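# Reorient a loose object on the upturned palm by fingers

## Task

An object sits loose on the robot's palm, which faces up. Using only the fingers and thumb of that hand, rotate the object in place until its orientation in the hand matches the two goal pictures. While turning, the object may touch only the hand, the wrist camera, the camera's post and the arm's final link; touching anything else or leaving the hand fails the task. The arm and wrist must not move and the palm must stay facing up at all times, or the task fails. To finish, the object must rest motionless for a moment in the palm or fingers, not touching the wrist, the two plates at the thumb's root, the camera, its post or the arm's end. No hand motor may show moving or overload or be building toward a shutdown (motors that were off from the very start are exempt). Then declare the task done.

## Robot and tools

Robot: one six-joint arm (UR-style; joints listed base outward as shoulder pan, shoulder lift, elbow, wrist 1, wrist 2, wrist 3) carrying a sixteen-motor right hand with three fingers (index, middle, ring) and a thumb. A fisheye wrist camera sits on a post at the wrist. Cameras: cam_head_left, cam_head_right, cam_high, cam_low, cam_wrist. The goal pictures are taken from the wrist camera's viewpoint, so compare them against cam_wrist.

This job is pure finger work. The arm must not move, so every call should send 0 for all six pose numbers. A zero offset re-requests the current Hand target, which keeps the arm where it is. Do not use move to shift the hand.

execute_actions(actions, cameras): actions is a list of actions. Each action is a table of 1 to 15 rows, one row per 1/30 s control step. A table with fewer than 15 rows repeats its final row until the step count reaches 15, so each action lasts 0.5 s. Each row has exactly 24 numbers, each in [-1, 1].
- Numbers 1-6 are dx, dy, dz, rx, ry, rz. They are an offset, not a pose. It is measured from the Hand target as it stood when the action began, along the arm base frame's axes. rx, ry, rz form one rotation vector, turning about the Hand target's position. 1.0 equals 0.6 m or 180 degrees. Keep all six at 0 here.
- Numbers 7-22 are absolute goal angles for the hand motors, in this order: index_mcp, index_abd, index_pip, index_dip, middle_mcp, middle_abd, middle_pip, middle_dip, ring_mcp, ring_abd, ring_pip, ring_dip, thumb_cmc, thumb_axl, thumb_mcp, thumb_ipl. Each maps linearly from -1 to +1 between that hinge's stops. Going toward -1, _mcp, _pip and _dip curl the finger toward the palm. _abd swings the finger sideways away from the thumb, and 0.00 is straight. The straight values are: _mcp +0.75, _pip +0.58, _dip +0.70, thumb_cmc +0.71, thumb_axl +0.68, thumb_mcp +0.23, thumb_ipl +0.17. thumb_cmc toward -1 brings the thumb round in front of the palm. thumb_axl rolls the thumb about its own line. thumb_mcp and thumb_ipl bend it.
- Number 23 is current_limit: -1 to +1 maps to 0 to 550 mA for every motor, with a floor of 11 mA. Well below 0, a finger may be too weak to lift.
- Number 24 is speed: motor goals travel at (speed+1)/2 times 8.5 rad/s.
- The scene starts at current_limit +0.4 and speed -0.6. Values stay in force until changed.
- Before the first command, get a result with an empty actions list and copy the hand numbers it shows. Every number you send is a real command; 0 is not 'no change'.

Camera images come back only when actions is empty or when cameras names them, for example ["cam_wrist"] or ["all"]. An unknown camera name invalidates the call.

move(target, speed, blend, stop_force, zero, blocking, cameras): steers the hand point along a path toward an offset target, using the same 24-number row layout. It is not needed for this job, and moving the arm fails it.

wait(seconds 0-10, cameras): lets time pass while the last command holds.

stop(cameras): brakes a running move.

zoom_image(camera, region [x0,y0,x1,y1] in pixels, at most 504 by 504): gives a closer look at the latest image from a camera. Useful for checking the object's orientation.

show_instructions(): shows the reference and goal pictures again.

zero_wrist_force() and read_manual(section) move nothing.

finished_scene(scene): ends the scene and cannot be undone. Give the scene number, and make no other call after it in the same reply.

Hand-point frame, for reasoning about the fingers: +z runs along the straight fingers toward the tips, +x runs across the palm away from the thumb, and +y points out of the palm face. The palm face sits at y = -0.062 m. Since the palm faces up, curling fingers lift their tips above the palm. A mast at the wrist, on the palm side, can be struck.

Result lines: Results give the hand point's pose and velocities in the base frame, plus Hand target, joint positions and torques, and wrist force. For the hand, one entry per motor in the order above:
- hand_goal: the goals currently written.
- hand_measured: actual hinge positions on the same scale.
- hand_current_ma: positive means pushing toward -1.
- hand_state: one of moving, goal, blocked or overload.
A finger grips only while its goal lies beyond the object's surface, harder the further beyond. Re-sending hand_goal keeps a grip; re-sending hand_measured relaxes it. A motor that draws 495 mA or more accumulates seconds, and at 5 s it shuts down for 10 s. Avoid sustained hard squeezing. A motor reading overload from the first result is permanently off and does not count.

Cautions:
- Do not tip the palm or let the object roll off.
- Avoid fast, high-current finger swipes that fling the object.
- Do not let the object rest against the wrist, the thumb-root plates, the camera or its post at the finish.
- Arm faults (torque or force) freeze hand commands. After a HAND FAULT line, the remaining robot calls in that reply do not run.
- Heat builds while you think; a MOTOR HOT line warns of it.

To finish: check cam_wrist against the goal images, let the object settle with every active motor at goal or blocked at low current, then call finished_scene.

Each tool is called after ">>>" by a JSON object that holds its "method" and its "body", one argument or row to a line.

Reference images:

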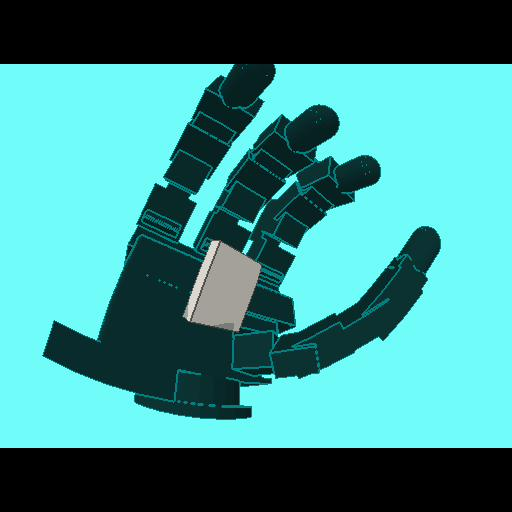

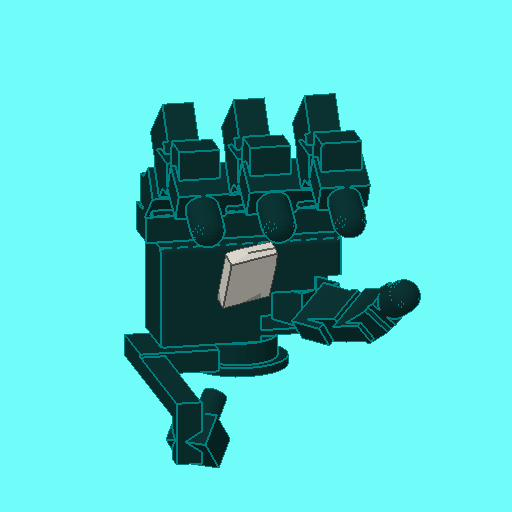

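## Session

>>> {"method": "execute_actions", "body": {
  "actions": []
}}

Scene clock: 0.00 s.
end_effector_position=(+0.6043, +0.0911, +0.4291) hand_goal=(+0.046, +0.000, -0.008, +0.280, +0.046, +0.000, -0.008, +0.280, +0.046, +0.000, -0.008, +0.280, -0.104, +0.266, +0.032, -0.018) hand_measured=(+0.064, +0.000, -0.002, +0.284, +0.072, +0.000, -0.002, +0.284, +0.066, +0.000, -0.002, +0.284, -0.086, +0.272, +0.036, -0.014) hand_current_ma=(+5, +0, +1, +0, +9, +0, +1, +0, +6, +0, +1, +0, +4, +1, +0, +0) hand_state=(goal, goal, goal, goal, blocked, goal, goal, goal, goal, goal, goal, goal, goal, goal, goal, goal) hand_current_limit=0.40 hand_speed=-0.60 end_effector_quat_wxyz=(+0.492, +0.443, +0.524, +0.536)
Joint positions: [-0.138 -1.198 2.186 -4.19 -1.307 -0.024]
Joint velocities: within noise
Joint torques (N m): no reading
Motor temperatures (°C): [26 36 29 30 36 38]
Wrist force (N): no reading
Wrist torque (N m): no reading
Wrist force, peak (N): no reading
Hand target: +0.6043, +0.0911, +0.4291; +0.492, +0.443, +0.524, +0.536

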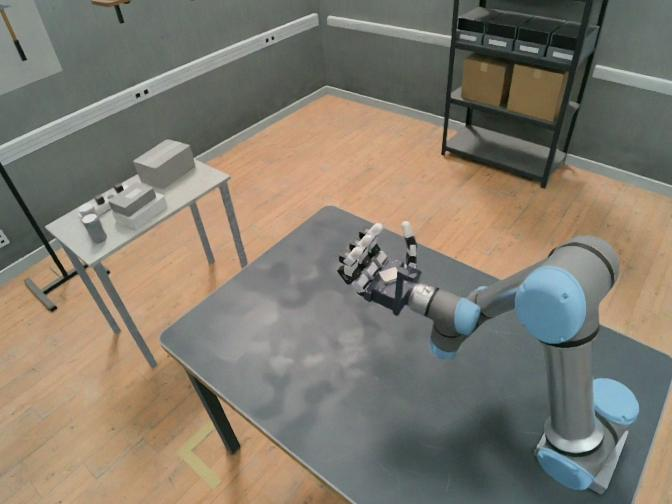

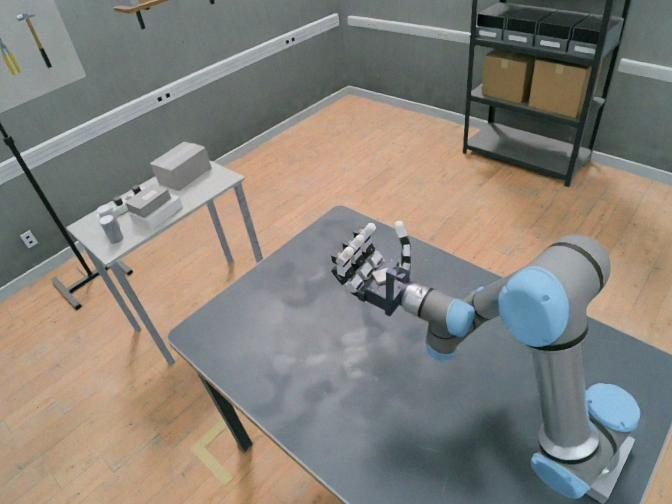

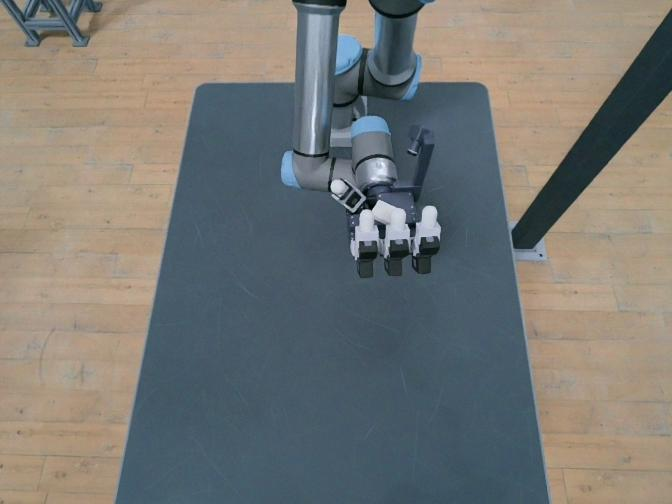

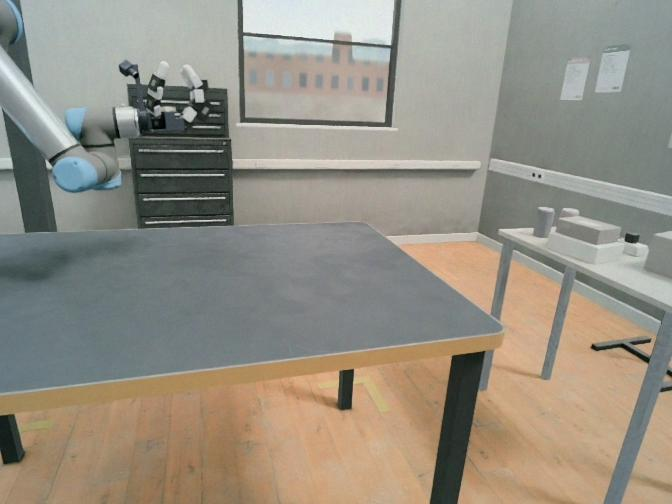

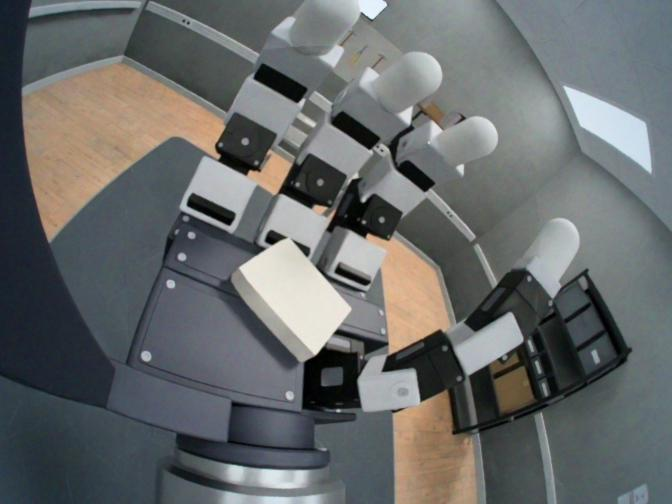

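>>> {"method": "zoom_image", "body": {
  "camera": "cam_wrist",
  "region": [180, 180, 420, 420]
}}

>>> {"method": "show_instructions", "body": {

}}

Scaled by 2.100 from the camera's 672x504 image, which has a finer 960x720 frame.

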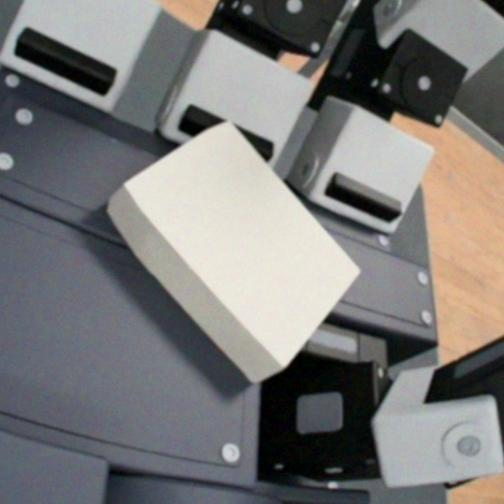

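Reference images for this scene: goal picture from the wrist camera place, goal picture looking into the palm.

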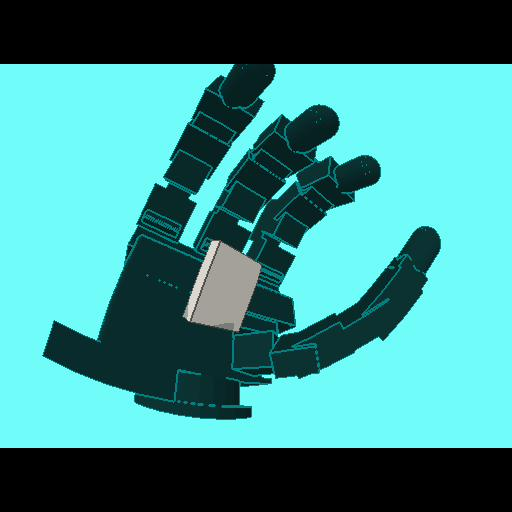

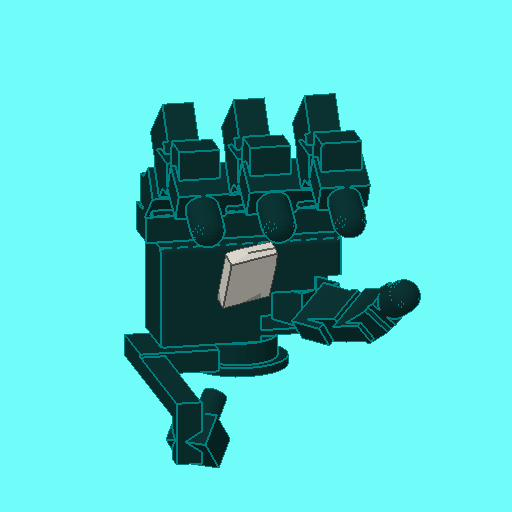

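>>> {"method": "execute_actions", "body": {
  "actions": [
    [[0,0,0,0,0,0, 0.137,0.55,-0.869,-0.536, 0.046,0,-0.008,0.28, 0.046,0,-0.008,0.28, -0.104,0.266,0.032,-0.018, 0.4,-0.7]]
  ],
  "cameras": ["cam_wrist"]
}}

Scene clock: 223.67 s.
end_effector_position=(+0.6043, +0.0911, +0.4291) hand_goal=(+0.138, +0.550, -0.868, -0.536, +0.046, +0.000, -0.008, +0.280, +0.046, +0.000, -0.008, +0.280, -0.104, +0.266, +0.032, -0.018) hand_measured=(+0.144, +0.544, -0.866, -0.532, +0.072, +0.000, -0.002, +0.284, +0.066, +0.000, -0.002, +0.284, -0.086, +0.272, +0.036, -0.014) hand_current_ma=(+1, +0, +0, +0, +9, +0, +1, +0, +6, +0, +1, +0, +4, +1, +0, +0) hand_state=(goal, goal, goal, goal, blocked, goal, goal, goal, goal, goal, goal, goal, goal, goal, goal, goal) hand_current_limit=0.40 hand_speed=-0.70 end_effector_quat_wxyz=(+0.492, +0.443, +0.524, +0.536)
Joint positions: [-0.138 -1.198 2.186 -4.19 -1.307 -0.024]
Joint torques (N m): [1.79 -25.54 -10.57 -2.41 -0.52 -0.79]
Wrist force (N): [-0.1 0.0 0.1]
Wrist torque (N m): [-0.01 0.01 -0.01]
Wrist force, peak (N): [0.3 -0.1 -0.1]
Hand target: +0.6043, +0.0911, +0.4291; +0.492, +0.443, +0.524, +0.536
Off the commanded pose: 0.000 m, 0 deg.
Images, in order (width x height): cam_wrist 672x504.

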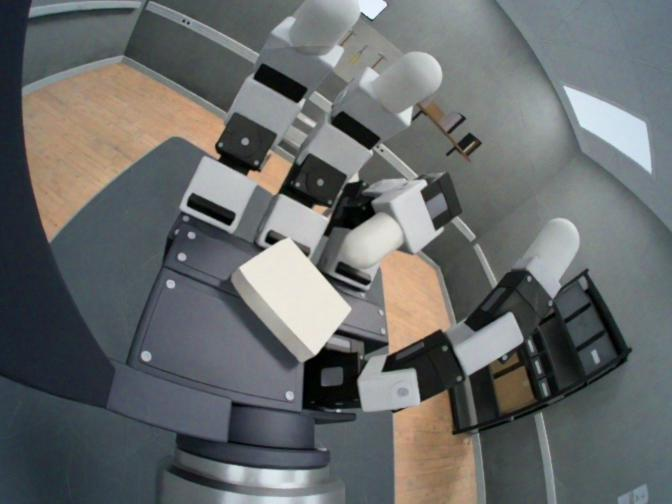

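>>> {"method": "execute_actions", "body": {
  "actions": [
    [[0,0,0,0,0,0, -0.0685,0.55,-0.869,-0.536, 0.046,0,-0.008,0.28, 0.046,0,-0.008,0.28, -0.104,0.266,0.032,-0.018, 0.4,-0.8]]
  ],
  "cameras": ["cam_wrist"]
}}

Scene clock: 227.53 s.
end_effector_position=(+0.6043, +0.0911, +0.4291) hand_goal=(-0.068, +0.550, -0.868, -0.536, +0.046, +0.000, -0.008, +0.280, +0.046, +0.000, -0.008, +0.280, -0.104, +0.266, +0.032, -0.018) hand_measured=(-0.056, +0.544, -0.866, -0.532, +0.072, +0.000, -0.002, +0.284, +0.066, +0.000, -0.002, +0.284, -0.086, +0.272, +0.036, -0.014) hand_current_ma=(+2, +0, +0, +0, +9, +0, +1, +0, +6, +0, +1, +0, +4, +1, +0, +0) hand_state=(goal, goal, goal, goal, blocked, goal, goal, goal, goal, goal, goal, goal, goal, goal, goal, goal) hand_current_limit=0.40 hand_speed=-0.80 end_effector_quat_wxyz=(+0.492, +0.443, +0.524, +0.536)
Joint positions: [-0.138 -1.198 2.186 -4.19 -1.307 -0.024]
Joint torques (N m): [2.42 -24.84 -8.81 -2.89 -0.62 -1.3]
Wrist force (N): [0.1 0.1 -0.1]
Wrist torque (N m): [0.00 0.00 0.01]
Wrist force, peak (N): [-0.1 0.0 0.3]
Hand target: +0.6043, +0.0911, +0.4291; +0.492, +0.443, +0.524, +0.536
Off the commanded pose: 0.000 m, 0 deg.
Images, in order (width x height): cam_wrist 672x504.

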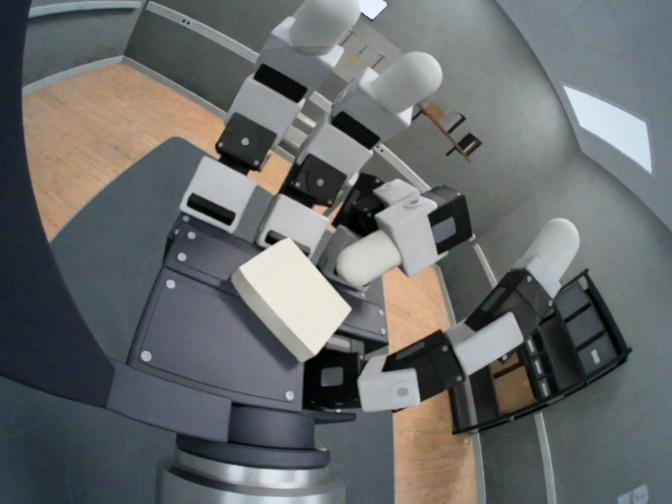

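>>> {"method": "execute_actions", "body": {
  "actions": [
    [[0,0,0,0,0,0, -0.2055,0.55,-0.869,-0.29, 0.046,0,-0.008,0.28, 0.046,0,-0.008,0.28, -0.104,0.266,0.032,-0.018, 0.4,-0.9]]
  ],
  "cameras": ["cam_wrist"]
}}

Scene clock: 231.87 s.
end_effector_position=(+0.6043, +0.0911, +0.4291) hand_goal=(-0.206, +0.550, -0.868, -0.290, +0.046, +0.000, -0.008, +0.280, +0.046, +0.000, -0.008, +0.280, -0.104, +0.266, +0.032, -0.018) hand_measured=(-0.198, +0.544, -0.866, -0.296, +0.072, +0.000, -0.002, +0.284, +0.066, +0.000, -0.002, +0.284, -0.086, +0.272, +0.036, -0.014) hand_current_ma=(+1, +0, +0, -1, +9, +0, +1, +0, +6, +0, +1, +0, +4, +1, +0, +0) hand_state=(goal, goal, goal, goal, blocked, goal, goal, goal, goal, goal, goal, goal, goal, goal, goal, goal) hand_current_limit=0.40 hand_speed=-0.90 end_effector_quat_wxyz=(+0.492, +0.443, +0.524, +0.536)
Joint positions: [-0.138 -1.198 2.186 -4.19 -1.307 -0.024]
Joint torques (N m): [4.22 -23.25 -7.16 -2.97 -0.86 -1.34]
Wrist force (N): [0.1 -0.1 0.1]
Wrist torque (N m): [-0.04 -0.02 0.01]
Wrist force, peak (N): [-0.1 0.3 -0.1]
Hand target: +0.6043, +0.0911, +0.4291; +0.492, +0.443, +0.524, +0.536
Off the commanded pose: 0.000 m, 0 deg.
Images, in order (width x height): cam_wrist 672x504.

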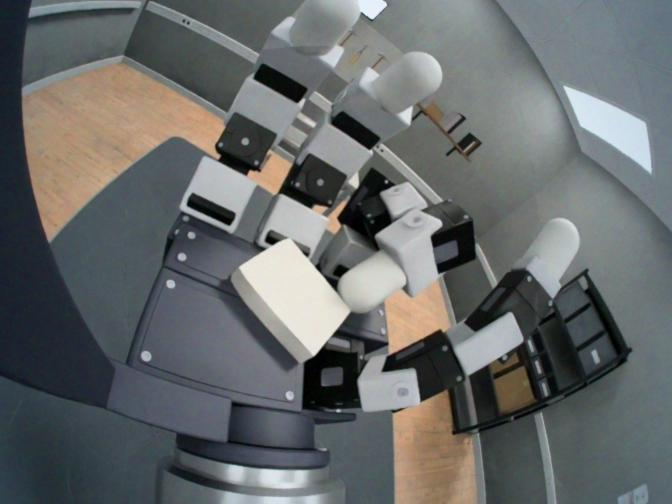

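Contact is about to begin. Continue pulling.

>>> {"method": "execute_actions", "body": {
  "actions": [
    [[0,0,0,0,0,0, -0.274,0.55,-0.86,-0.174, 0.046,0,-0.008,0.28, 0.046,0,-0.008,0.28, -0.104,0.266,0.032,-0.018, 0.4,-0.9]]
  ],
  "cameras": ["cam_wrist"]
}}

>>> {"method": "execute_actions", "body": {
  "actions": [
    [[0,0,0,0,0,0, -0.342,0.55,-0.84,-0.06, 0.046,0,-0.008,0.28, 0.046,0,-0.008,0.28, -0.104,0.266,0.032,-0.018, 0.4,-0.9]]
  ],
  "cameras": ["cam_wrist"]
}}

Scene clock: 236.20 s.
end_effector_position=(+0.6043, +0.0911, +0.4291) hand_goal=(-0.274, +0.550, -0.860, -0.174, +0.046, +0.000, -0.008, +0.280, +0.046, +0.000, -0.008, +0.280, -0.104, +0.266, +0.032, -0.018) hand_measured=(-0.268, +0.544, -0.866, -0.180, +0.072, +0.000, -0.002, +0.284, +0.066, +0.000, -0.002, +0.284, -0.086, +0.272, +0.036, -0.014) hand_current_ma=(+1, +0, -1, -1, +9, +0, +1, +0, +6, +0, +1, +0, +4, +1, +0, +0) hand_state=(goal, goal, goal, goal, blocked, goal, goal, goal, goal, goal, goal, goal, goal, goal, goal, goal) hand_current_limit=0.40 hand_speed=-0.90 end_effector_quat_wxyz=(+0.492, +0.443, +0.524, +0.536)
Joint positions: [-0.138 -1.198 2.186 -4.19 -1.307 -0.024]
Joint torques (N m): [5.34 -21.96 -7.29 -2.9 -1.14 -1.27]
Wrist force (N): [0.0 0.0 0.0]
Wrist torque (N m): [-0.03 -0.01 0.01]
Wrist force, peak (N): [-0.2 -0.1 0.3]
Hand target: +0.6043, +0.0911, +0.4291; +0.492, +0.443, +0.524, +0.536
Off the commanded pose: 0.000 m, 0 deg.
Images, in order (width x height): cam_wrist 672x504.

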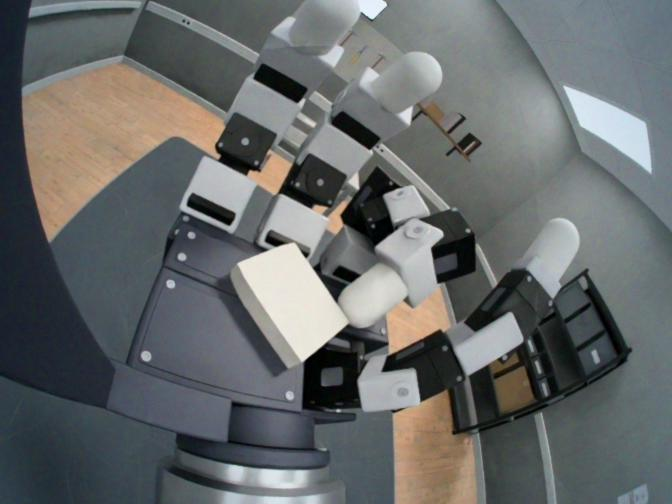

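Scene clock: 236.90 s.
end_effector_position=(+0.6043, +0.0911, +0.4291) hand_goal=(-0.342, +0.550, -0.840, -0.060, +0.046, +0.000, -0.008, +0.280, +0.046, +0.000, -0.008, +0.280, -0.104, +0.266, +0.032, -0.018) hand_measured=(-0.338, +0.546, -0.854, -0.066, +0.072, +0.000, -0.002, +0.284, +0.066, +0.000, -0.002, +0.284, -0.086, +0.272, +0.036, -0.014) hand_current_ma=(+0, +0, -2, -1, +9, +0, +1, +0, +6, +0, +1, +0, +4, +1, +0, +0) hand_state=(goal, goal, goal, goal, blocked, goal, goal, goal, goal, goal, goal, goal, goal, goal, goal, goal) hand_current_limit=0.40 hand_speed=-0.90 end_effector_quat_wxyz=(+0.492, +0.443, +0.524, +0.536)
Joint positions: [-0.138 -1.198 2.186 -4.19 -1.307 -0.024]
Joint torques (N m): [4.98 -21.81 -8.04 -3.04 -1.23 -1.27]
Wrist force (N): [0.1 -0.1 0.1]
Wrist torque (N m): [-0.05 -0.02 0.01]
Wrist force, peak (N): [0.3 0.1 -0.1]
Hand target: +0.6043, +0.0911, +0.4291; +0.492, +0.443, +0.524, +0.536
Off the commanded pose: 0.000 m, 0 deg.
Images, in order (width x height): cam_wrist 672x504.

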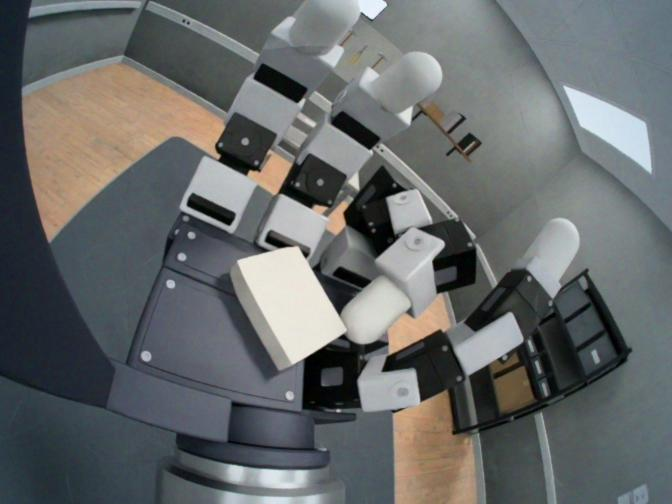

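>>> {"method": "execute_actions", "body": {
  "actions": [
    [[0,0,0,0,0,0, -0.385,0.61,-0.83,0.005, 0.046,0,-0.008,0.28, 0.046,0,-0.008,0.28, -0.104,0.266,0.032,-0.018, 0.4,-0.9]],
    [[0,0,0,0,0,0, -0.425,0.667,-0.82,0.068, 0.046,0,-0.008,0.28, 0.046,0,-0.008,0.28, -0.104,0.266,0.032,-0.018, 0.4,-0.9]]
  ],
  "cameras": ["cam_wrist"]
}}

Scene clock: 262.97 s.
end_effector_position=(+0.6043, +0.0911, +0.4291) hand_goal=(-0.424, +0.668, -0.820, +0.068, +0.046, +0.000, -0.008, +0.280, +0.046, +0.000, -0.008, +0.280, -0.104, +0.266, +0.032, -0.018) hand_measured=(-0.414, +0.664, -0.834, +0.058, +0.072, +0.000, -0.002, +0.284, +0.066, +0.000, -0.002, +0.284, -0.086, +0.272, +0.036, -0.014) hand_current_ma=(+2, +0, -3, -1, +9, +0, +1, +0, +6, +0, +1, +0, +4, +1, +0, +0) hand_state=(goal, goal, goal, goal, blocked, goal, goal, goal, goal, goal, goal, goal, goal, goal, goal, goal) hand_current_limit=0.40 hand_speed=-0.90 end_effector_quat_wxyz=(+0.492, +0.443, +0.524, +0.536)
Joint positions: [-0.138 -1.198 2.186 -4.19 -1.307 -0.024]
Joint torques (N m): [4.53 -20.57 -7.9 -2.9 -1.6 -1.22]
Wrist force (N): [0.0 0.2 0.0]
Wrist torque (N m): [0.00 0.00 0.01]
Wrist force, peak (N): [-0.1 0.2 0.2]
Hand target: +0.6043, +0.0911, +0.4291; +0.492, +0.443, +0.524, +0.536
Off the commanded pose: 0.000 m, 0 deg.
Images, in order (width x height): cam_wrist 672x504.

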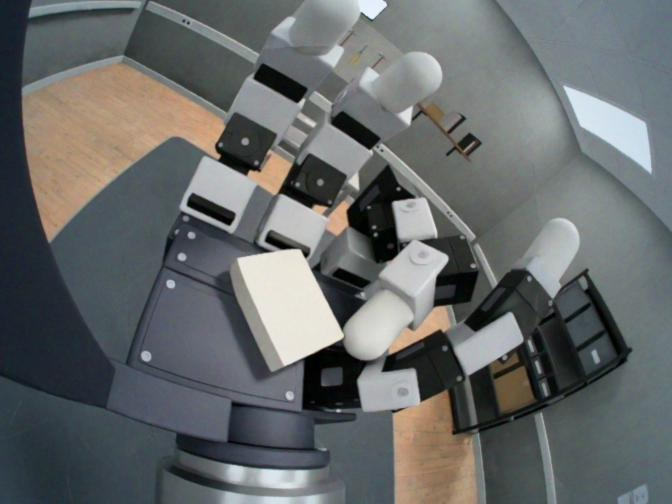

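>>> {"method": "execute_actions", "body": {
  "actions": [
    [[0,0,0,0,0,0, -0.425,0.667,-0.82,0.068, 0.046,0,-0.008,0.28, -0.137,0,-0.6715,-0.346, -0.104,0.266,0.032,-0.018, 0.4,-0.8],[0,0,0,0,0,0, -0.425,0.667,-0.82,0.068, 0.046,0,-0.008,0.28, -0.137,0,-0.6715,-0.346, -0.104,0.266,0.032,-0.018, 0.4,-0.8]]
  ],
  "cameras": ["cam_wrist"]
}}

>>> {"method": "execute_actions", "body": {
  "actions": [
    [[0,0,0,0,0,0, -0.425,0.667,-0.82,0.068, 0.046,0,-0.008,0.28, -0.342,0,-0.6715,-0.346, -0.104,0.266,0.032,-0.018, 0.4,-0.9]]
  ],
  "cameras": ["cam_wrist"]
}}

Scene clock: 301.37 s.
end_effector_position=(+0.6043, +0.0911, +0.4291) hand_goal=(-0.424, +0.668, -0.820, +0.068, +0.046, +0.000, -0.008, +0.280, -0.136, +0.000, -0.672, -0.346, -0.104, +0.266, +0.032, -0.018) hand_measured=(-0.414, +0.664, -0.834, +0.058, +0.072, +0.000, -0.002, +0.284, -0.126, +0.000, -0.670, -0.342, -0.086, +0.272, +0.036, -0.014) hand_current_ma=(+2, +0, -3, -1, +9, +0, +1, +0, +2, +0, +0, +0, +4, +1, +0, +0) hand_state=(goal, goal, goal, goal, blocked, goal, goal, goal, goal, goal, goal, goal, goal, goal, goal, goal) hand_current_limit=0.40 hand_speed=-0.80 end_effector_quat_wxyz=(+0.492, +0.443, +0.524, +0.536)
Joint positions: [-0.138 -1.198 2.186 -4.19 -1.307 -0.024]
Joint torques (N m): [5.15 -19.47 -7.45 -2.89 -1.56 -1.24]
Wrist force (N): [0.0 -0.1 0.2]
Wrist torque (N m): [-0.08 -0.01 0.00]
Wrist force, peak (N): [-0.1 0.2 0.2]
Hand target: +0.6043, +0.0911, +0.4291; +0.492, +0.443, +0.524, +0.536
Off the commanded pose: 0.000 m, 0 deg.
Images, in order (width x height): cam_wrist 672x504.

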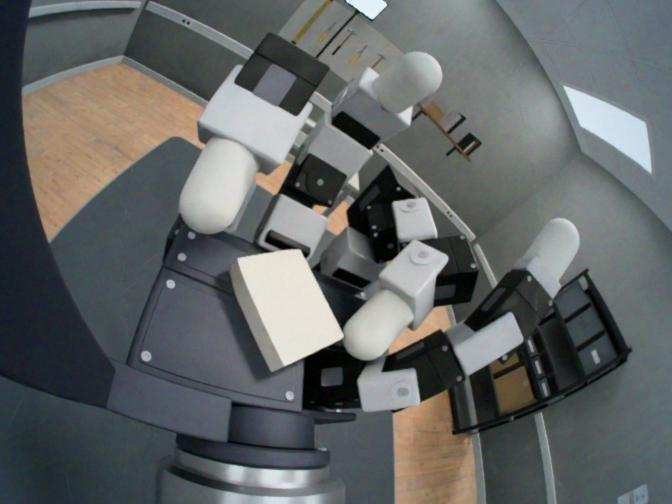

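Scene clock: 302.23 s.
end_effector_position=(+0.6043, +0.0911, +0.4291) hand_goal=(-0.424, +0.668, -0.820, +0.068, +0.046, +0.000, -0.008, +0.280, -0.342, +0.000, -0.672, -0.346, -0.104, +0.266, +0.032, -0.018) hand_measured=(-0.414, +0.664, -0.834, +0.058, +0.072, +0.000, -0.002, +0.284, -0.338, +0.000, -0.672, -0.342, -0.086, +0.272, +0.036, -0.014) hand_current_ma=(+2, +0, -3, -1, +9, +0, +1, +0, +0, +0, +0, +0, +4, +1, +0, +0) hand_state=(goal, goal, goal, goal, blocked, goal, goal, goal, goal, goal, goal, goal, goal, goal, goal, goal) hand_current_limit=0.40 hand_speed=-0.90 end_effector_quat_wxyz=(+0.492, +0.443, +0.524, +0.536)
Joint positions: [-0.138 -1.198 2.186 -4.19 -1.307 -0.024]
Joint torques (N m): [4.83 -19.04 -7.47 -2.89 -1.67 -1.26]
Wrist force (N): [0.0 0.0 0.1]
Wrist torque (N m): [-0.08 0.00 0.00]
Wrist force, peak (N): [-0.2 0.1 0.2]
Hand target: +0.6043, +0.0911, +0.4291; +0.492, +0.443, +0.524, +0.536
Off the commanded pose: 0.000 m, 0 deg.
Images, in order (width x height): cam_wrist 672x504.

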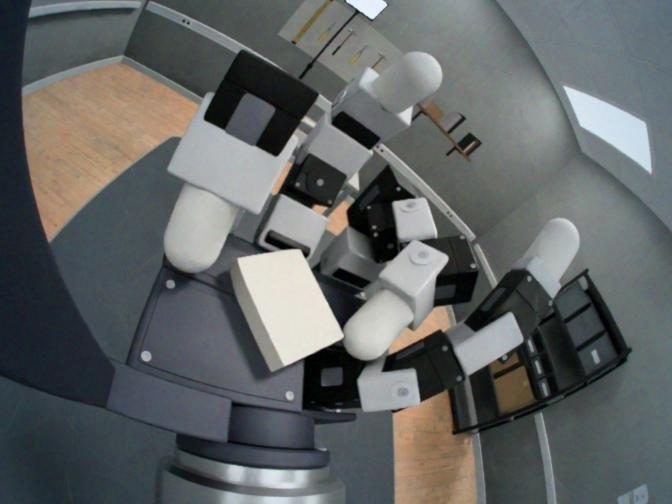

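>>> {"method": "execute_actions", "body": {
  "actions": [
    [[0,0,0,0,0,0, -0.425,0.667,-0.82,0.068, 0.046,0,-0.008,0.28, -0.342,-0.4,-0.75,-0.27, -0.104,0.266,0.032,-0.018, 0.4,-0.9]]
  ],
  "cameras": ["cam_wrist"]
}}

>>> {"method": "execute_actions", "body": {
  "actions": [
    [[0,0,0,0,0,0, -0.425,0.667,-0.82,0.068, 0.046,0,-0.008,0.28, -0.342,-0.667,-0.807,-0.21, -0.104,0.266,0.032,-0.018, 0.4,-0.9]]
  ],
  "cameras": ["cam_wrist"]
}}

Scene clock: 315.63 s.
end_effector_position=(+0.6043, +0.0911, +0.4291) hand_goal=(-0.424, +0.668, -0.820, +0.068, +0.046, +0.000, -0.008, +0.280, -0.342, -0.400, -0.750, -0.270, -0.104, +0.266, +0.032, -0.018) hand_measured=(-0.414, +0.664, -0.834, +0.060, +0.072, +0.000, -0.002, +0.284, -0.338, -0.394, -0.748, -0.272, -0.086, +0.272, +0.036, -0.014) hand_current_ma=(+2, +0, -3, -1, +9, +0, +1, +0, +0, +0, +0, +0, +4, +1, +0, +0) hand_state=(goal, goal, goal, goal, blocked, goal, goal, goal, goal, goal, goal, goal, goal, goal, goal, goal) hand_current_limit=0.40 hand_speed=-0.90 end_effector_quat_wxyz=(+0.492, +0.443, +0.524, +0.536)
Joint positions: [-0.138 -1.198 2.186 -4.19 -1.307 -0.024]
Joint torques (N m): [4.88 -19.13 -8.02 -2.8 -1.59 -1.16]
Wrist force (N): [0.2 0.0 0.1]
Wrist torque (N m): [-0.09 -0.03 0.01]
Wrist force, peak (N): [0.1 0.2 0.3]
Hand target: +0.6043, +0.0911, +0.4291; +0.492, +0.443, +0.524, +0.536
Off the commanded pose: 0.000 m, 0 deg.
Images, in order (width x height): cam_wrist 672x504.

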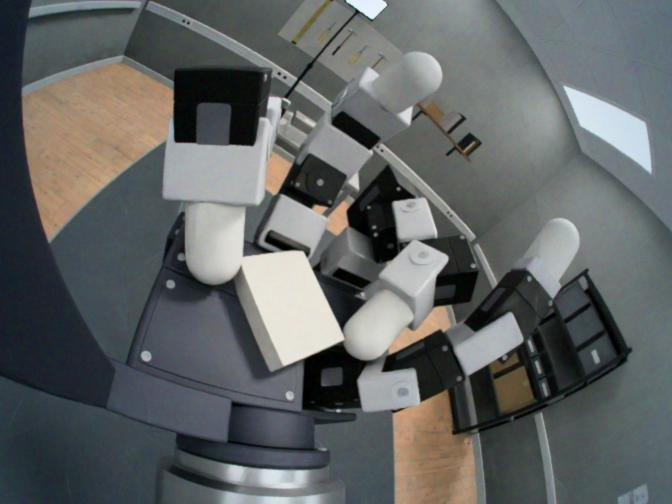

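Scene clock: 316.53 s.
end_effector_position=(+0.6043, +0.0911, +0.4291) hand_goal=(-0.424, +0.668, -0.820, +0.068, +0.046, +0.000, -0.008, +0.280, -0.342, -0.666, -0.806, -0.210, -0.104, +0.266, +0.032, -0.018) hand_measured=(-0.414, +0.664, -0.834, +0.060, +0.072, +0.000, -0.002, +0.284, -0.338, -0.660, -0.804, -0.214, -0.086, +0.272, +0.036, -0.014) hand_current_ma=(+2, +0, -3, -1, +9, +0, +1, +0, +0, +0, +0, +0, +4, +1, +0, +0) hand_state=(goal, goal, goal, goal, blocked, goal, goal, goal, goal, goal, goal, goal, goal, goal, goal, goal) hand_current_limit=0.40 hand_speed=-0.90 end_effector_quat_wxyz=(+0.492, +0.443, +0.524, +0.536)
Joint positions: [-0.138 -1.198 2.186 -4.19 -1.307 -0.024]
Joint torques (N m): [4.83 -19.28 -8.14 -2.85 -1.56 -1.2]
Wrist force (N): [0.0 0.0 0.2]
Wrist torque (N m): [-0.09 -0.01 0.00]
Wrist force, peak (N): [-0.1 0.2 0.1]
Hand target: +0.6043, +0.0911, +0.4291; +0.492, +0.443, +0.524, +0.536
Off the commanded pose: 0.000 m, 0 deg.
Images, in order (width x height): cam_wrist 672x504.

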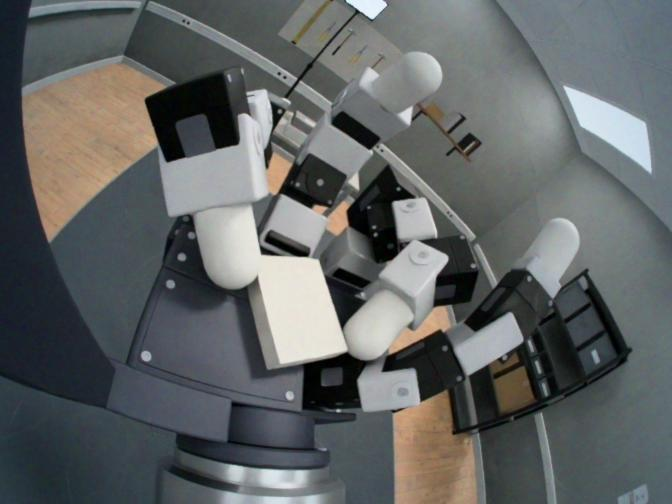

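>>> {"method": "execute_actions", "body": {
  "actions": [
    [[0,0,0,0,0,0, -0.425,0.667,-0.82,0.068, 0.046,0,-0.008,0.28, -0.2055,-0.5,-0.788,-0.478, -0.104,0.266,0.032,-0.018, 0.4,-0.88]]
  ],
  "cameras": ["cam_wrist"]
}}

>>> {"method": "execute_actions", "body": {
  "actions": [
    [[0,0,0,0,0,0, -0.425,0.667,-0.82,0.068, 0.046,0,-0.008,0.28, -0.2055,-0.75,-0.936,-0.316, -0.104,0.266,0.032,-0.018, 0.4,-0.9]]
  ],
  "cameras": ["cam_wrist"]
}}

Scene clock: 330.90 s.
end_effector_position=(+0.6043, +0.0911, +0.4291) hand_goal=(-0.424, +0.668, -0.820, +0.068, +0.046, +0.000, -0.008, +0.280, -0.206, -0.500, -0.788, -0.478, -0.104, +0.266, +0.032, -0.018) hand_measured=(-0.414, +0.664, -0.834, +0.060, +0.072, +0.000, -0.002, +0.284, -0.208, -0.510, -0.798, -0.474, -0.086, +0.272, +0.036, -0.014) hand_current_ma=(+2, +0, -3, -1, +9, +0, +1, +0, +0, -1, -2, +0, +4, +1, +0, +0) hand_state=(goal, goal, goal, goal, blocked, goal, goal, goal, goal, goal, goal, goal, goal, goal, goal, goal) hand_current_limit=0.40 hand_speed=-0.88 end_effector_quat_wxyz=(+0.492, +0.443, +0.524, +0.536)
Joint positions: [-0.138 -1.198 2.186 -4.19 -1.307 -0.024]
Joint torques (N m): [4.53 -19.21 -8.19 -2.96 -1.57 -1.18]
Wrist force (N): [-0.1 0.0 -0.1]
Wrist torque (N m): [-0.05 0.01 0.00]
Wrist force, peak (N): [0.0 0.1 0.3]
Hand target: +0.6043, +0.0911, +0.4291; +0.492, +0.443, +0.524, +0.536
Off the commanded pose: 0.000 m, 0 deg.
Images, in order (width x height): cam_wrist 672x504.

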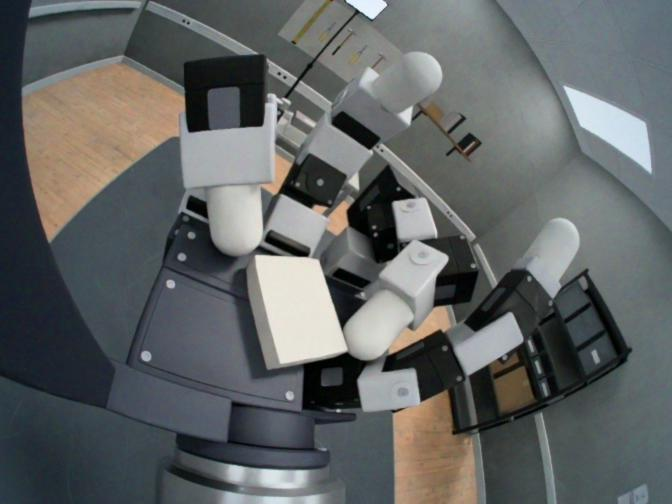

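Scene clock: 331.77 s.
end_effector_position=(+0.6043, +0.0911, +0.4291) hand_goal=(-0.424, +0.668, -0.820, +0.068, +0.046, +0.000, -0.008, +0.280, -0.206, -0.750, -0.936, -0.316, -0.104, +0.266, +0.032, -0.018) hand_measured=(-0.414, +0.664, -0.834, +0.060, +0.072, +0.000, -0.002, +0.284, -0.204, -0.744, -0.934, -0.322, -0.086, +0.272, +0.036, -0.014) hand_current_ma=(+2, +0, -3, -1, +9, +0, +1, +0, +0, +0, +0, -1, +4, +1, +0, +0) hand_state=(goal, goal, goal, goal, blocked, goal, goal, goal, goal, goal, goal, goal, goal, goal, goal, goal) hand_current_limit=0.40 hand_speed=-0.90 end_effector_quat_wxyz=(+0.492, +0.443, +0.524, +0.536)
Joint positions: [-0.138 -1.198 2.186 -4.19 -1.307 -0.024]
Joint torques (N m): [4.73 -19.19 -7.77 -2.92 -1.53 -1.13]
Wrist force (N): [-0.1 0.1 0.2]
Wrist torque (N m): [-0.07 0.01 -0.01]
Wrist force, peak (N): [-0.2 0.1 0.2]
Hand target: +0.6043, +0.0911, +0.4291; +0.492, +0.443, +0.524, +0.536
Off the commanded pose: 0.000 m, 0 deg.
Images, in order (width x height): cam_wrist 672x504.

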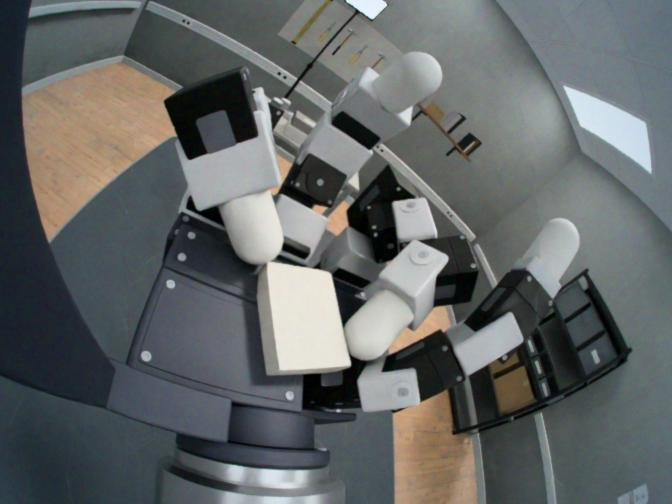

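>>> {"method": "execute_actions", "body": {
  "actions": [
    [[0,0,0,0,0,0, -0.425,0.333,-0.82,0.068, 0.046,0,-0.008,0.28, -0.2055,-0.75,-0.936,-0.316, -0.104,0.266,0.032,-0.018, 0.4,-0.88]],
    [[0,0,0,0,0,0, -0.233,0.333,-0.816,-0.31, 0.046,0,-0.008,0.28, -0.2055,-0.75,-0.936,-0.316, -0.104,0.266,0.032,-0.018, 0.4,-0.85]]
  ],
  "cameras": ["cam_wrist"]
}}

Scene clock: 376.03 s.
end_effector_position=(+0.6043, +0.0911, +0.4291) hand_goal=(-0.232, +0.334, -0.816, -0.310, +0.046, +0.000, -0.008, +0.280, -0.206, -0.750, -0.936, -0.316, -0.104, +0.266, +0.032, -0.018) hand_measured=(-0.236, +0.344, -0.818, -0.306, +0.072, +0.000, -0.002, +0.284, -0.204, -0.744, -0.934, -0.322, -0.086, +0.272, +0.036, -0.014) hand_current_ma=(+0, +1, +0, +0, +9, +0, +1, +0, +0, +0, +0, -1, +4, +1, +0, +0) hand_state=(goal, goal, goal, goal, blocked, goal, goal, goal, goal, goal, goal, goal, goal, goal, goal, goal) hand_current_limit=0.40 hand_speed=-0.85 end_effector_quat_wxyz=(+0.492, +0.443, +0.524, +0.536)
Joint positions: [-0.138 -1.198 2.186 -4.19 -1.307 -0.024]
Joint torques (N m): [4.88 -19.59 -8.74 -2.84 -1.51 -1.08]
Wrist force (N): [0.0 -0.1 0.1]
Wrist torque (N m): [-0.08 -0.01 0.00]
Wrist force, peak (N): [0.0 -0.3 0.3]
Hand target: +0.6043, +0.0911, +0.4291; +0.492, +0.443, +0.524, +0.536
Off the commanded pose: 0.000 m, 0 deg.
Images, in order (width x height): cam_wrist 672x504.

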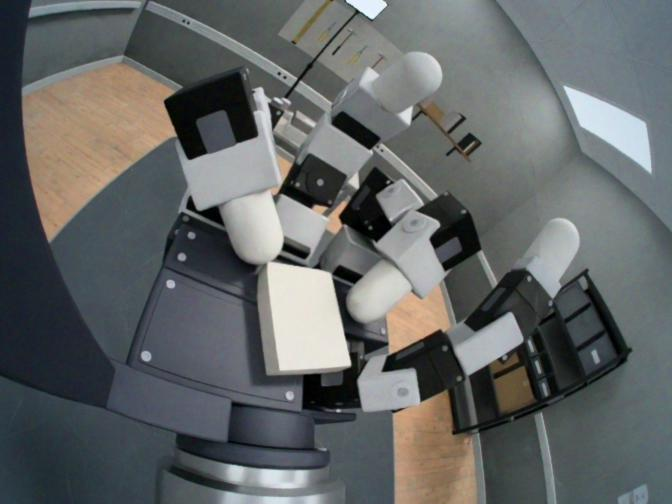

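>>> {"method": "execute_actions", "body": {
  "actions": [
    [[0,0,0,0,0,0, -0.233,0.333,-0.816,-0.31, 0.046,0,-0.008,0.28, -0.2055,-0.4,-0.788,-0.478, -0.104,0.266,0.032,-0.018, 0.4,-0.85]],
    [[0,0,0,0,0,0, -0.233,0.333,-0.816,-0.31, 0.046,0,-0.008,0.28, -0.342,-0.5,-0.77,-0.25, -0.104,0.266,0.032,-0.018, 0.4,-0.85]],
    [[0,0,0,0,0,0, -0.233,0.333,-0.816,-0.31, 0.046,0,-0.008,0.28, -0.315,-0.75,-0.965,-0.0145, -0.104,0.266,0.032,-0.018, 0.4,-0.9]]
  ],
  "cameras": ["cam_wrist"]
}}

Scene clock: 396.73 s.
end_effector_position=(+0.6043, +0.0911, +0.4291) hand_goal=(-0.232, +0.334, -0.816, -0.310, +0.046, +0.000, -0.008, +0.280, -0.314, -0.750, -0.964, -0.014, -0.104, +0.266, +0.032, -0.018) hand_measured=(-0.236, +0.344, -0.818, -0.306, +0.072, +0.000, -0.002, +0.284, -0.314, -0.744, -0.962, -0.020, -0.086, +0.272, +0.036, -0.014) hand_current_ma=(+0, +1, +0, +0, +9, +0, +1, +0, +0, +0, +0, -1, +4, +1, +0, +0) hand_state=(goal, goal, goal, goal, blocked, goal, goal, goal, goal, goal, goal, goal, goal, goal, goal, goal) hand_current_limit=0.40 hand_speed=-0.90 end_effector_quat_wxyz=(+0.492, +0.443, +0.524, +0.536)
Joint positions: [-0.138 -1.198 2.186 -4.19 -1.307 -0.024]
Joint torques (N m): [5.28 -19.47 -8.53 -2.9 -1.49 -0.94]
Wrist force (N): [0.1 0.1 0.1]
Wrist torque (N m): [-0.05 -0.02 0.01]
Wrist force, peak (N): [0.2 0.2 0.2]
Hand target: +0.6043, +0.0911, +0.4291; +0.492, +0.443, +0.524, +0.536
Off the commanded pose: 0.000 m, 0 deg.
Images, in order (width x height): cam_wrist 672x504.

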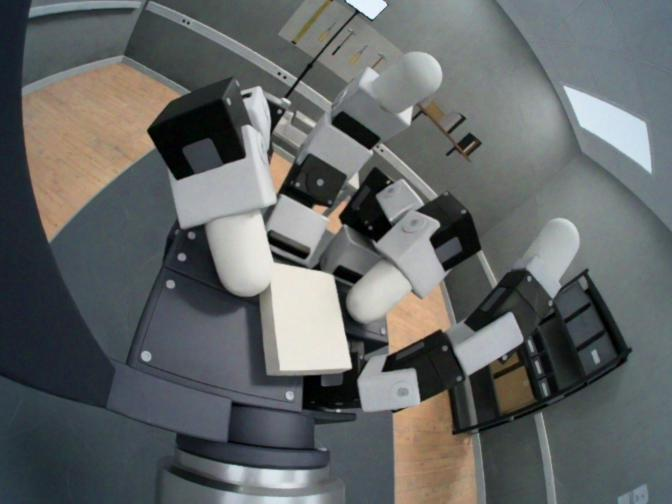

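>>> {"method": "execute_actions", "body": {
  "actions": [
    [[0,0,0,0,0,0, -0.233,0.5,-0.872,-0.248, 0.046,0,-0.008,0.28, -0.315,-0.75,-0.965,-0.0145, -0.104,0.266,0.032,-0.018, 0.4,-0.9]],
    [[0,0,0,0,0,0, -0.233,0.6,-0.927,-0.181, 0.046,0,-0.008,0.28, -0.315,-0.75,-0.965,-0.0145, -0.104,0.266,0.032,-0.018, 0.4,-0.92]]
  ],
  "cameras": ["cam_wrist"]
}}

Scene clock: 411.07 s.
end_effector_position=(+0.6043, +0.0911, +0.4291) hand_goal=(-0.232, +0.600, -0.926, -0.180, +0.046, +0.000, -0.008, +0.280, -0.314, -0.750, -0.964, -0.014, -0.104, +0.266, +0.032, -0.018) hand_measured=(-0.230, +0.564, -0.916, -0.184, +0.072, +0.000, -0.002, +0.284, -0.314, -0.744, -0.956, -0.014, -0.086, +0.272, +0.036, -0.014) hand_current_ma=(+0, -7, +1, +0, +9, +0, +1, +0, +0, +0, +1, +0, +4, +1, +0, +0) hand_state=(goal, blocked, goal, goal, blocked, goal, goal, goal, goal, goal, goal, goal, goal, goal, goal, goal) hand_current_limit=0.40 hand_speed=-0.92 end_effector_quat_wxyz=(+0.492, +0.443, +0.524, +0.536)
Joint positions: [-0.138 -1.198 2.186 -4.19 -1.307 -0.024]
Joint torques (N m): [5.06 -19.77 -8.84 -2.96 -1.42 -0.86]
Wrist force (N): [0.1 0.0 0.0]
Wrist torque (N m): [-0.07 -0.01 0.01]
Wrist force, peak (N): [0.1 0.1 0.3]
Hand target: +0.6043, +0.0911, +0.4291; +0.492, +0.443, +0.524, +0.536
Off the commanded pose: 0.000 m, 0 deg.
Images, in order (width x height): cam_wrist 672x504.

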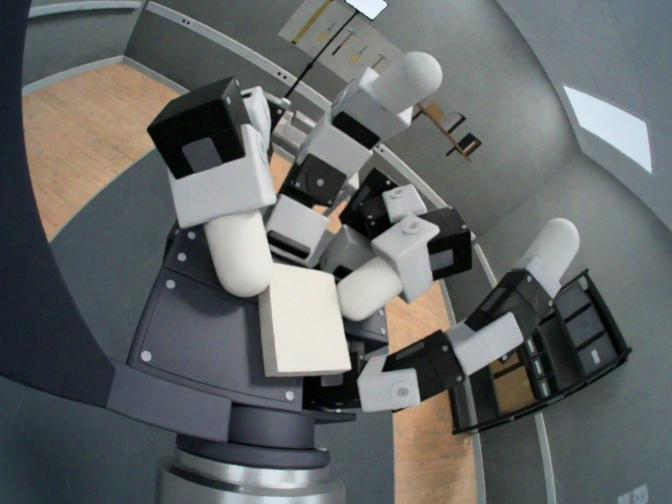

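>>> {"method": "execute_actions", "body": {
  "actions": [
    [[0,0,0,0,0,0, -0.233,0.72,-0.927,-0.181, 0.046,0,-0.008,0.28, -0.315,-0.82,-0.965,-0.0145, -0.104,0.266,0.032,-0.018, 0.4,-0.92]]
  ],
  "cameras": ["cam_wrist"]
}}

Scene clock: 422.53 s.
end_effector_position=(+0.6043, +0.0911, +0.4291) hand_goal=(-0.232, +0.720, -0.926, -0.180, +0.046, +0.000, -0.008, +0.280, -0.314, -0.820, -0.964, -0.014, -0.104, +0.266, +0.032, -0.018) hand_measured=(-0.230, +0.642, -0.912, -0.184, +0.072, +0.000, -0.002, +0.284, -0.314, -0.766, -0.926, -0.002, -0.086, +0.272, +0.036, -0.014) hand_current_ma=(+0, -24, +3, +0, +9, +0, +1, +0, +0, +13, +15, +2, +4, +1, +0, +0) hand_state=(goal, blocked, goal, goal, blocked, goal, goal, goal, goal, blocked, blocked, goal, goal, goal, goal, goal) hand_current_limit=0.40 hand_speed=-0.92 end_effector_quat_wxyz=(+0.492, +0.443, +0.524, +0.536)
Joint positions: [-0.138 -1.198 2.186 -4.19 -1.307 -0.024]
Joint torques (N m): [4.68 -19.82 -8.82 -2.91 -1.49 -0.93]
Wrist force (N): [0.1 0.0 0.1]
Wrist torque (N m): [-0.07 -0.01 0.01]
Wrist force, peak (N): [-0.1 0.1 0.4]
Hand target: +0.6043, +0.0911, +0.4291; +0.492, +0.443, +0.524, +0.536
Off the commanded pose: 0.000 m, 0 deg.
Images, in order (width x height): cam_wrist 672x504.

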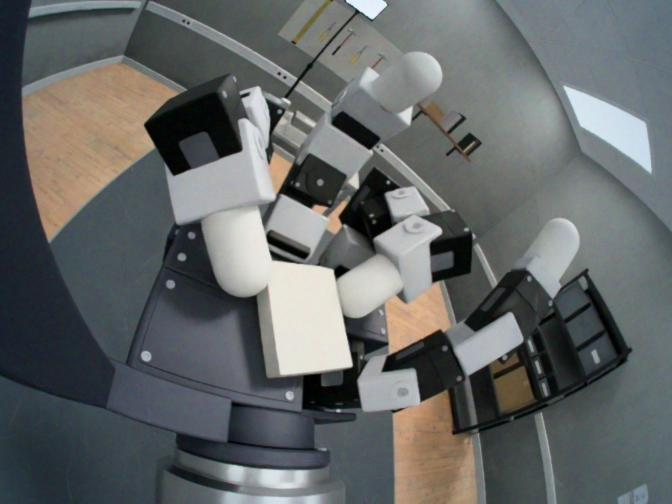

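>>> {"method": "execute_actions", "body": {
  "actions": [
    [[0,0,0,0,0,0, -0.192,0.82,-0.89,-0.17, 0.046,0,-0.008,0.28, -0.26,-0.92,-0.95,0.01, -0.104,0.266,0.032,-0.018, 0.4,-0.92]]
  ],
  "cameras": ["cam_wrist"]
}}

>>> {"method": "execute_actions", "body": {
  "actions": [
    [[0,0,0,0,0,0, -0.151,0.9,-0.854,-0.16, 0.046,0,-0.008,0.28, -0.2055,-1.0,-0.94,0.03, -0.104,0.266,0.032,-0.018, 0.4,-0.92]]
  ],
  "cameras": ["cam_wrist"]
}}

Scene clock: 430.07 s.
end_effector_position=(+0.6043, +0.0911, +0.4291) hand_goal=(-0.192, +0.820, -0.890, -0.170, +0.046, +0.000, -0.008, +0.280, -0.260, -0.920, -0.950, +0.010, -0.104, +0.266, +0.032, -0.018) hand_measured=(-0.190, +0.750, -0.860, -0.170, +0.072, +0.000, -0.002, +0.284, -0.278, -0.858, -0.898, +0.028, -0.086, +0.272, +0.036, -0.014) hand_current_ma=(+0, -21, +10, +0, +9, +0, +1, +0, -4, +17, +25, +4, +4, +1, +0, +0) hand_state=(goal, blocked, blocked, goal, blocked, goal, goal, goal, goal, blocked, blocked, goal, goal, goal, goal, goal) hand_current_limit=0.40 hand_speed=-0.92 end_effector_quat_wxyz=(+0.492, +0.443, +0.524, +0.536)
Joint positions: [-0.138 -1.198 2.186 -4.19 -1.307 -0.024]
Joint torques (N m): [4.88 -19.48 -8.8 -2.95 -1.48 -0.92]
Wrist force (N): [-0.1 0.1 0.0]
Wrist torque (N m): [-0.05 0.00 0.00]
Wrist force, peak (N): [0.0 -0.1 0.4]
Hand target: +0.6043, +0.0911, +0.4291; +0.492, +0.443, +0.524, +0.536
Off the commanded pose: 0.000 m, 0 deg.
Images, in order (width x height): cam_wrist 672x504.

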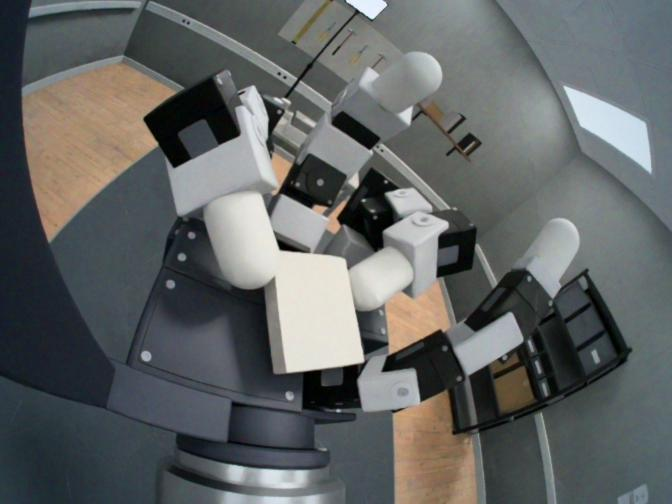

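Scene clock: 430.77 s.
end_effector_position=(+0.6043, +0.0911, +0.4291) hand_goal=(-0.150, +0.900, -0.854, -0.160, +0.046, +0.000, -0.008, +0.280, -0.206, -1.000, -0.940, +0.030, -0.104, +0.266, +0.032, -0.018) hand_measured=(-0.148, +0.840, -0.818, -0.158, +0.072, +0.000, -0.002, +0.284, -0.220, -0.952, -0.882, +0.050, -0.086, +0.272, +0.036, -0.014) hand_current_ma=(+0, -16, +13, +0, +9, +0, +1, +0, -3, +11, +31, +5, +4, +1, +0, +0) hand_state=(goal, blocked, blocked, goal, blocked, goal, goal, goal, goal, blocked, blocked, goal, goal, goal, goal, goal) hand_current_limit=0.40 hand_speed=-0.92 end_effector_quat_wxyz=(+0.492, +0.443, +0.524, +0.536)
Joint positions: [-0.138 -1.198 2.186 -4.19 -1.307 -0.024]
Joint torques (N m): [4.94 -19.19 -9.08 -2.9 -1.45 -0.81]
Wrist force (N): [0.1 0.1 0.2]
Wrist torque (N m): [-0.06 -0.02 0.01]
Wrist force, peak (N): [0.1 -0.1 0.3]
Hand target: +0.6043, +0.0911, +0.4291; +0.492, +0.443, +0.524, +0.536
Off the commanded pose: 0.000 m, 0 deg.
Images, in order (width x height): cam_wrist 672x504.

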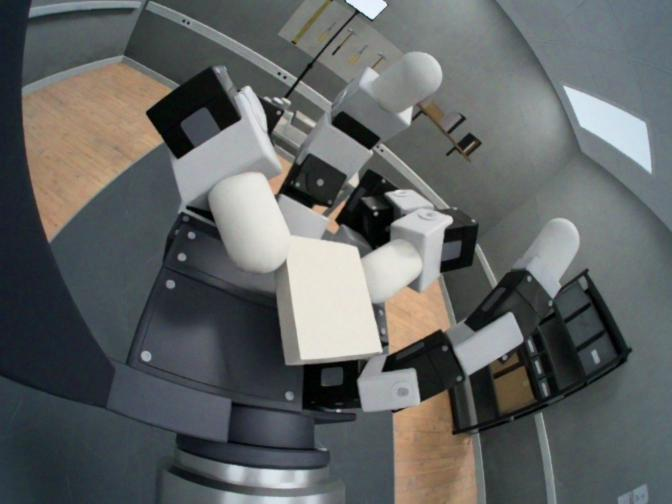

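>>> {"method": "zoom_image", "body": {
  "camera": "cam_wrist",
  "region": [190, 170, 470, 430]
}}

Scaled by 1.800 from the camera's 672x504 image, which has a finer 960x720 frame.

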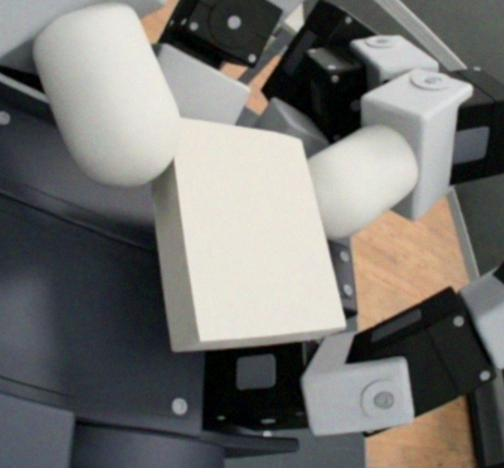

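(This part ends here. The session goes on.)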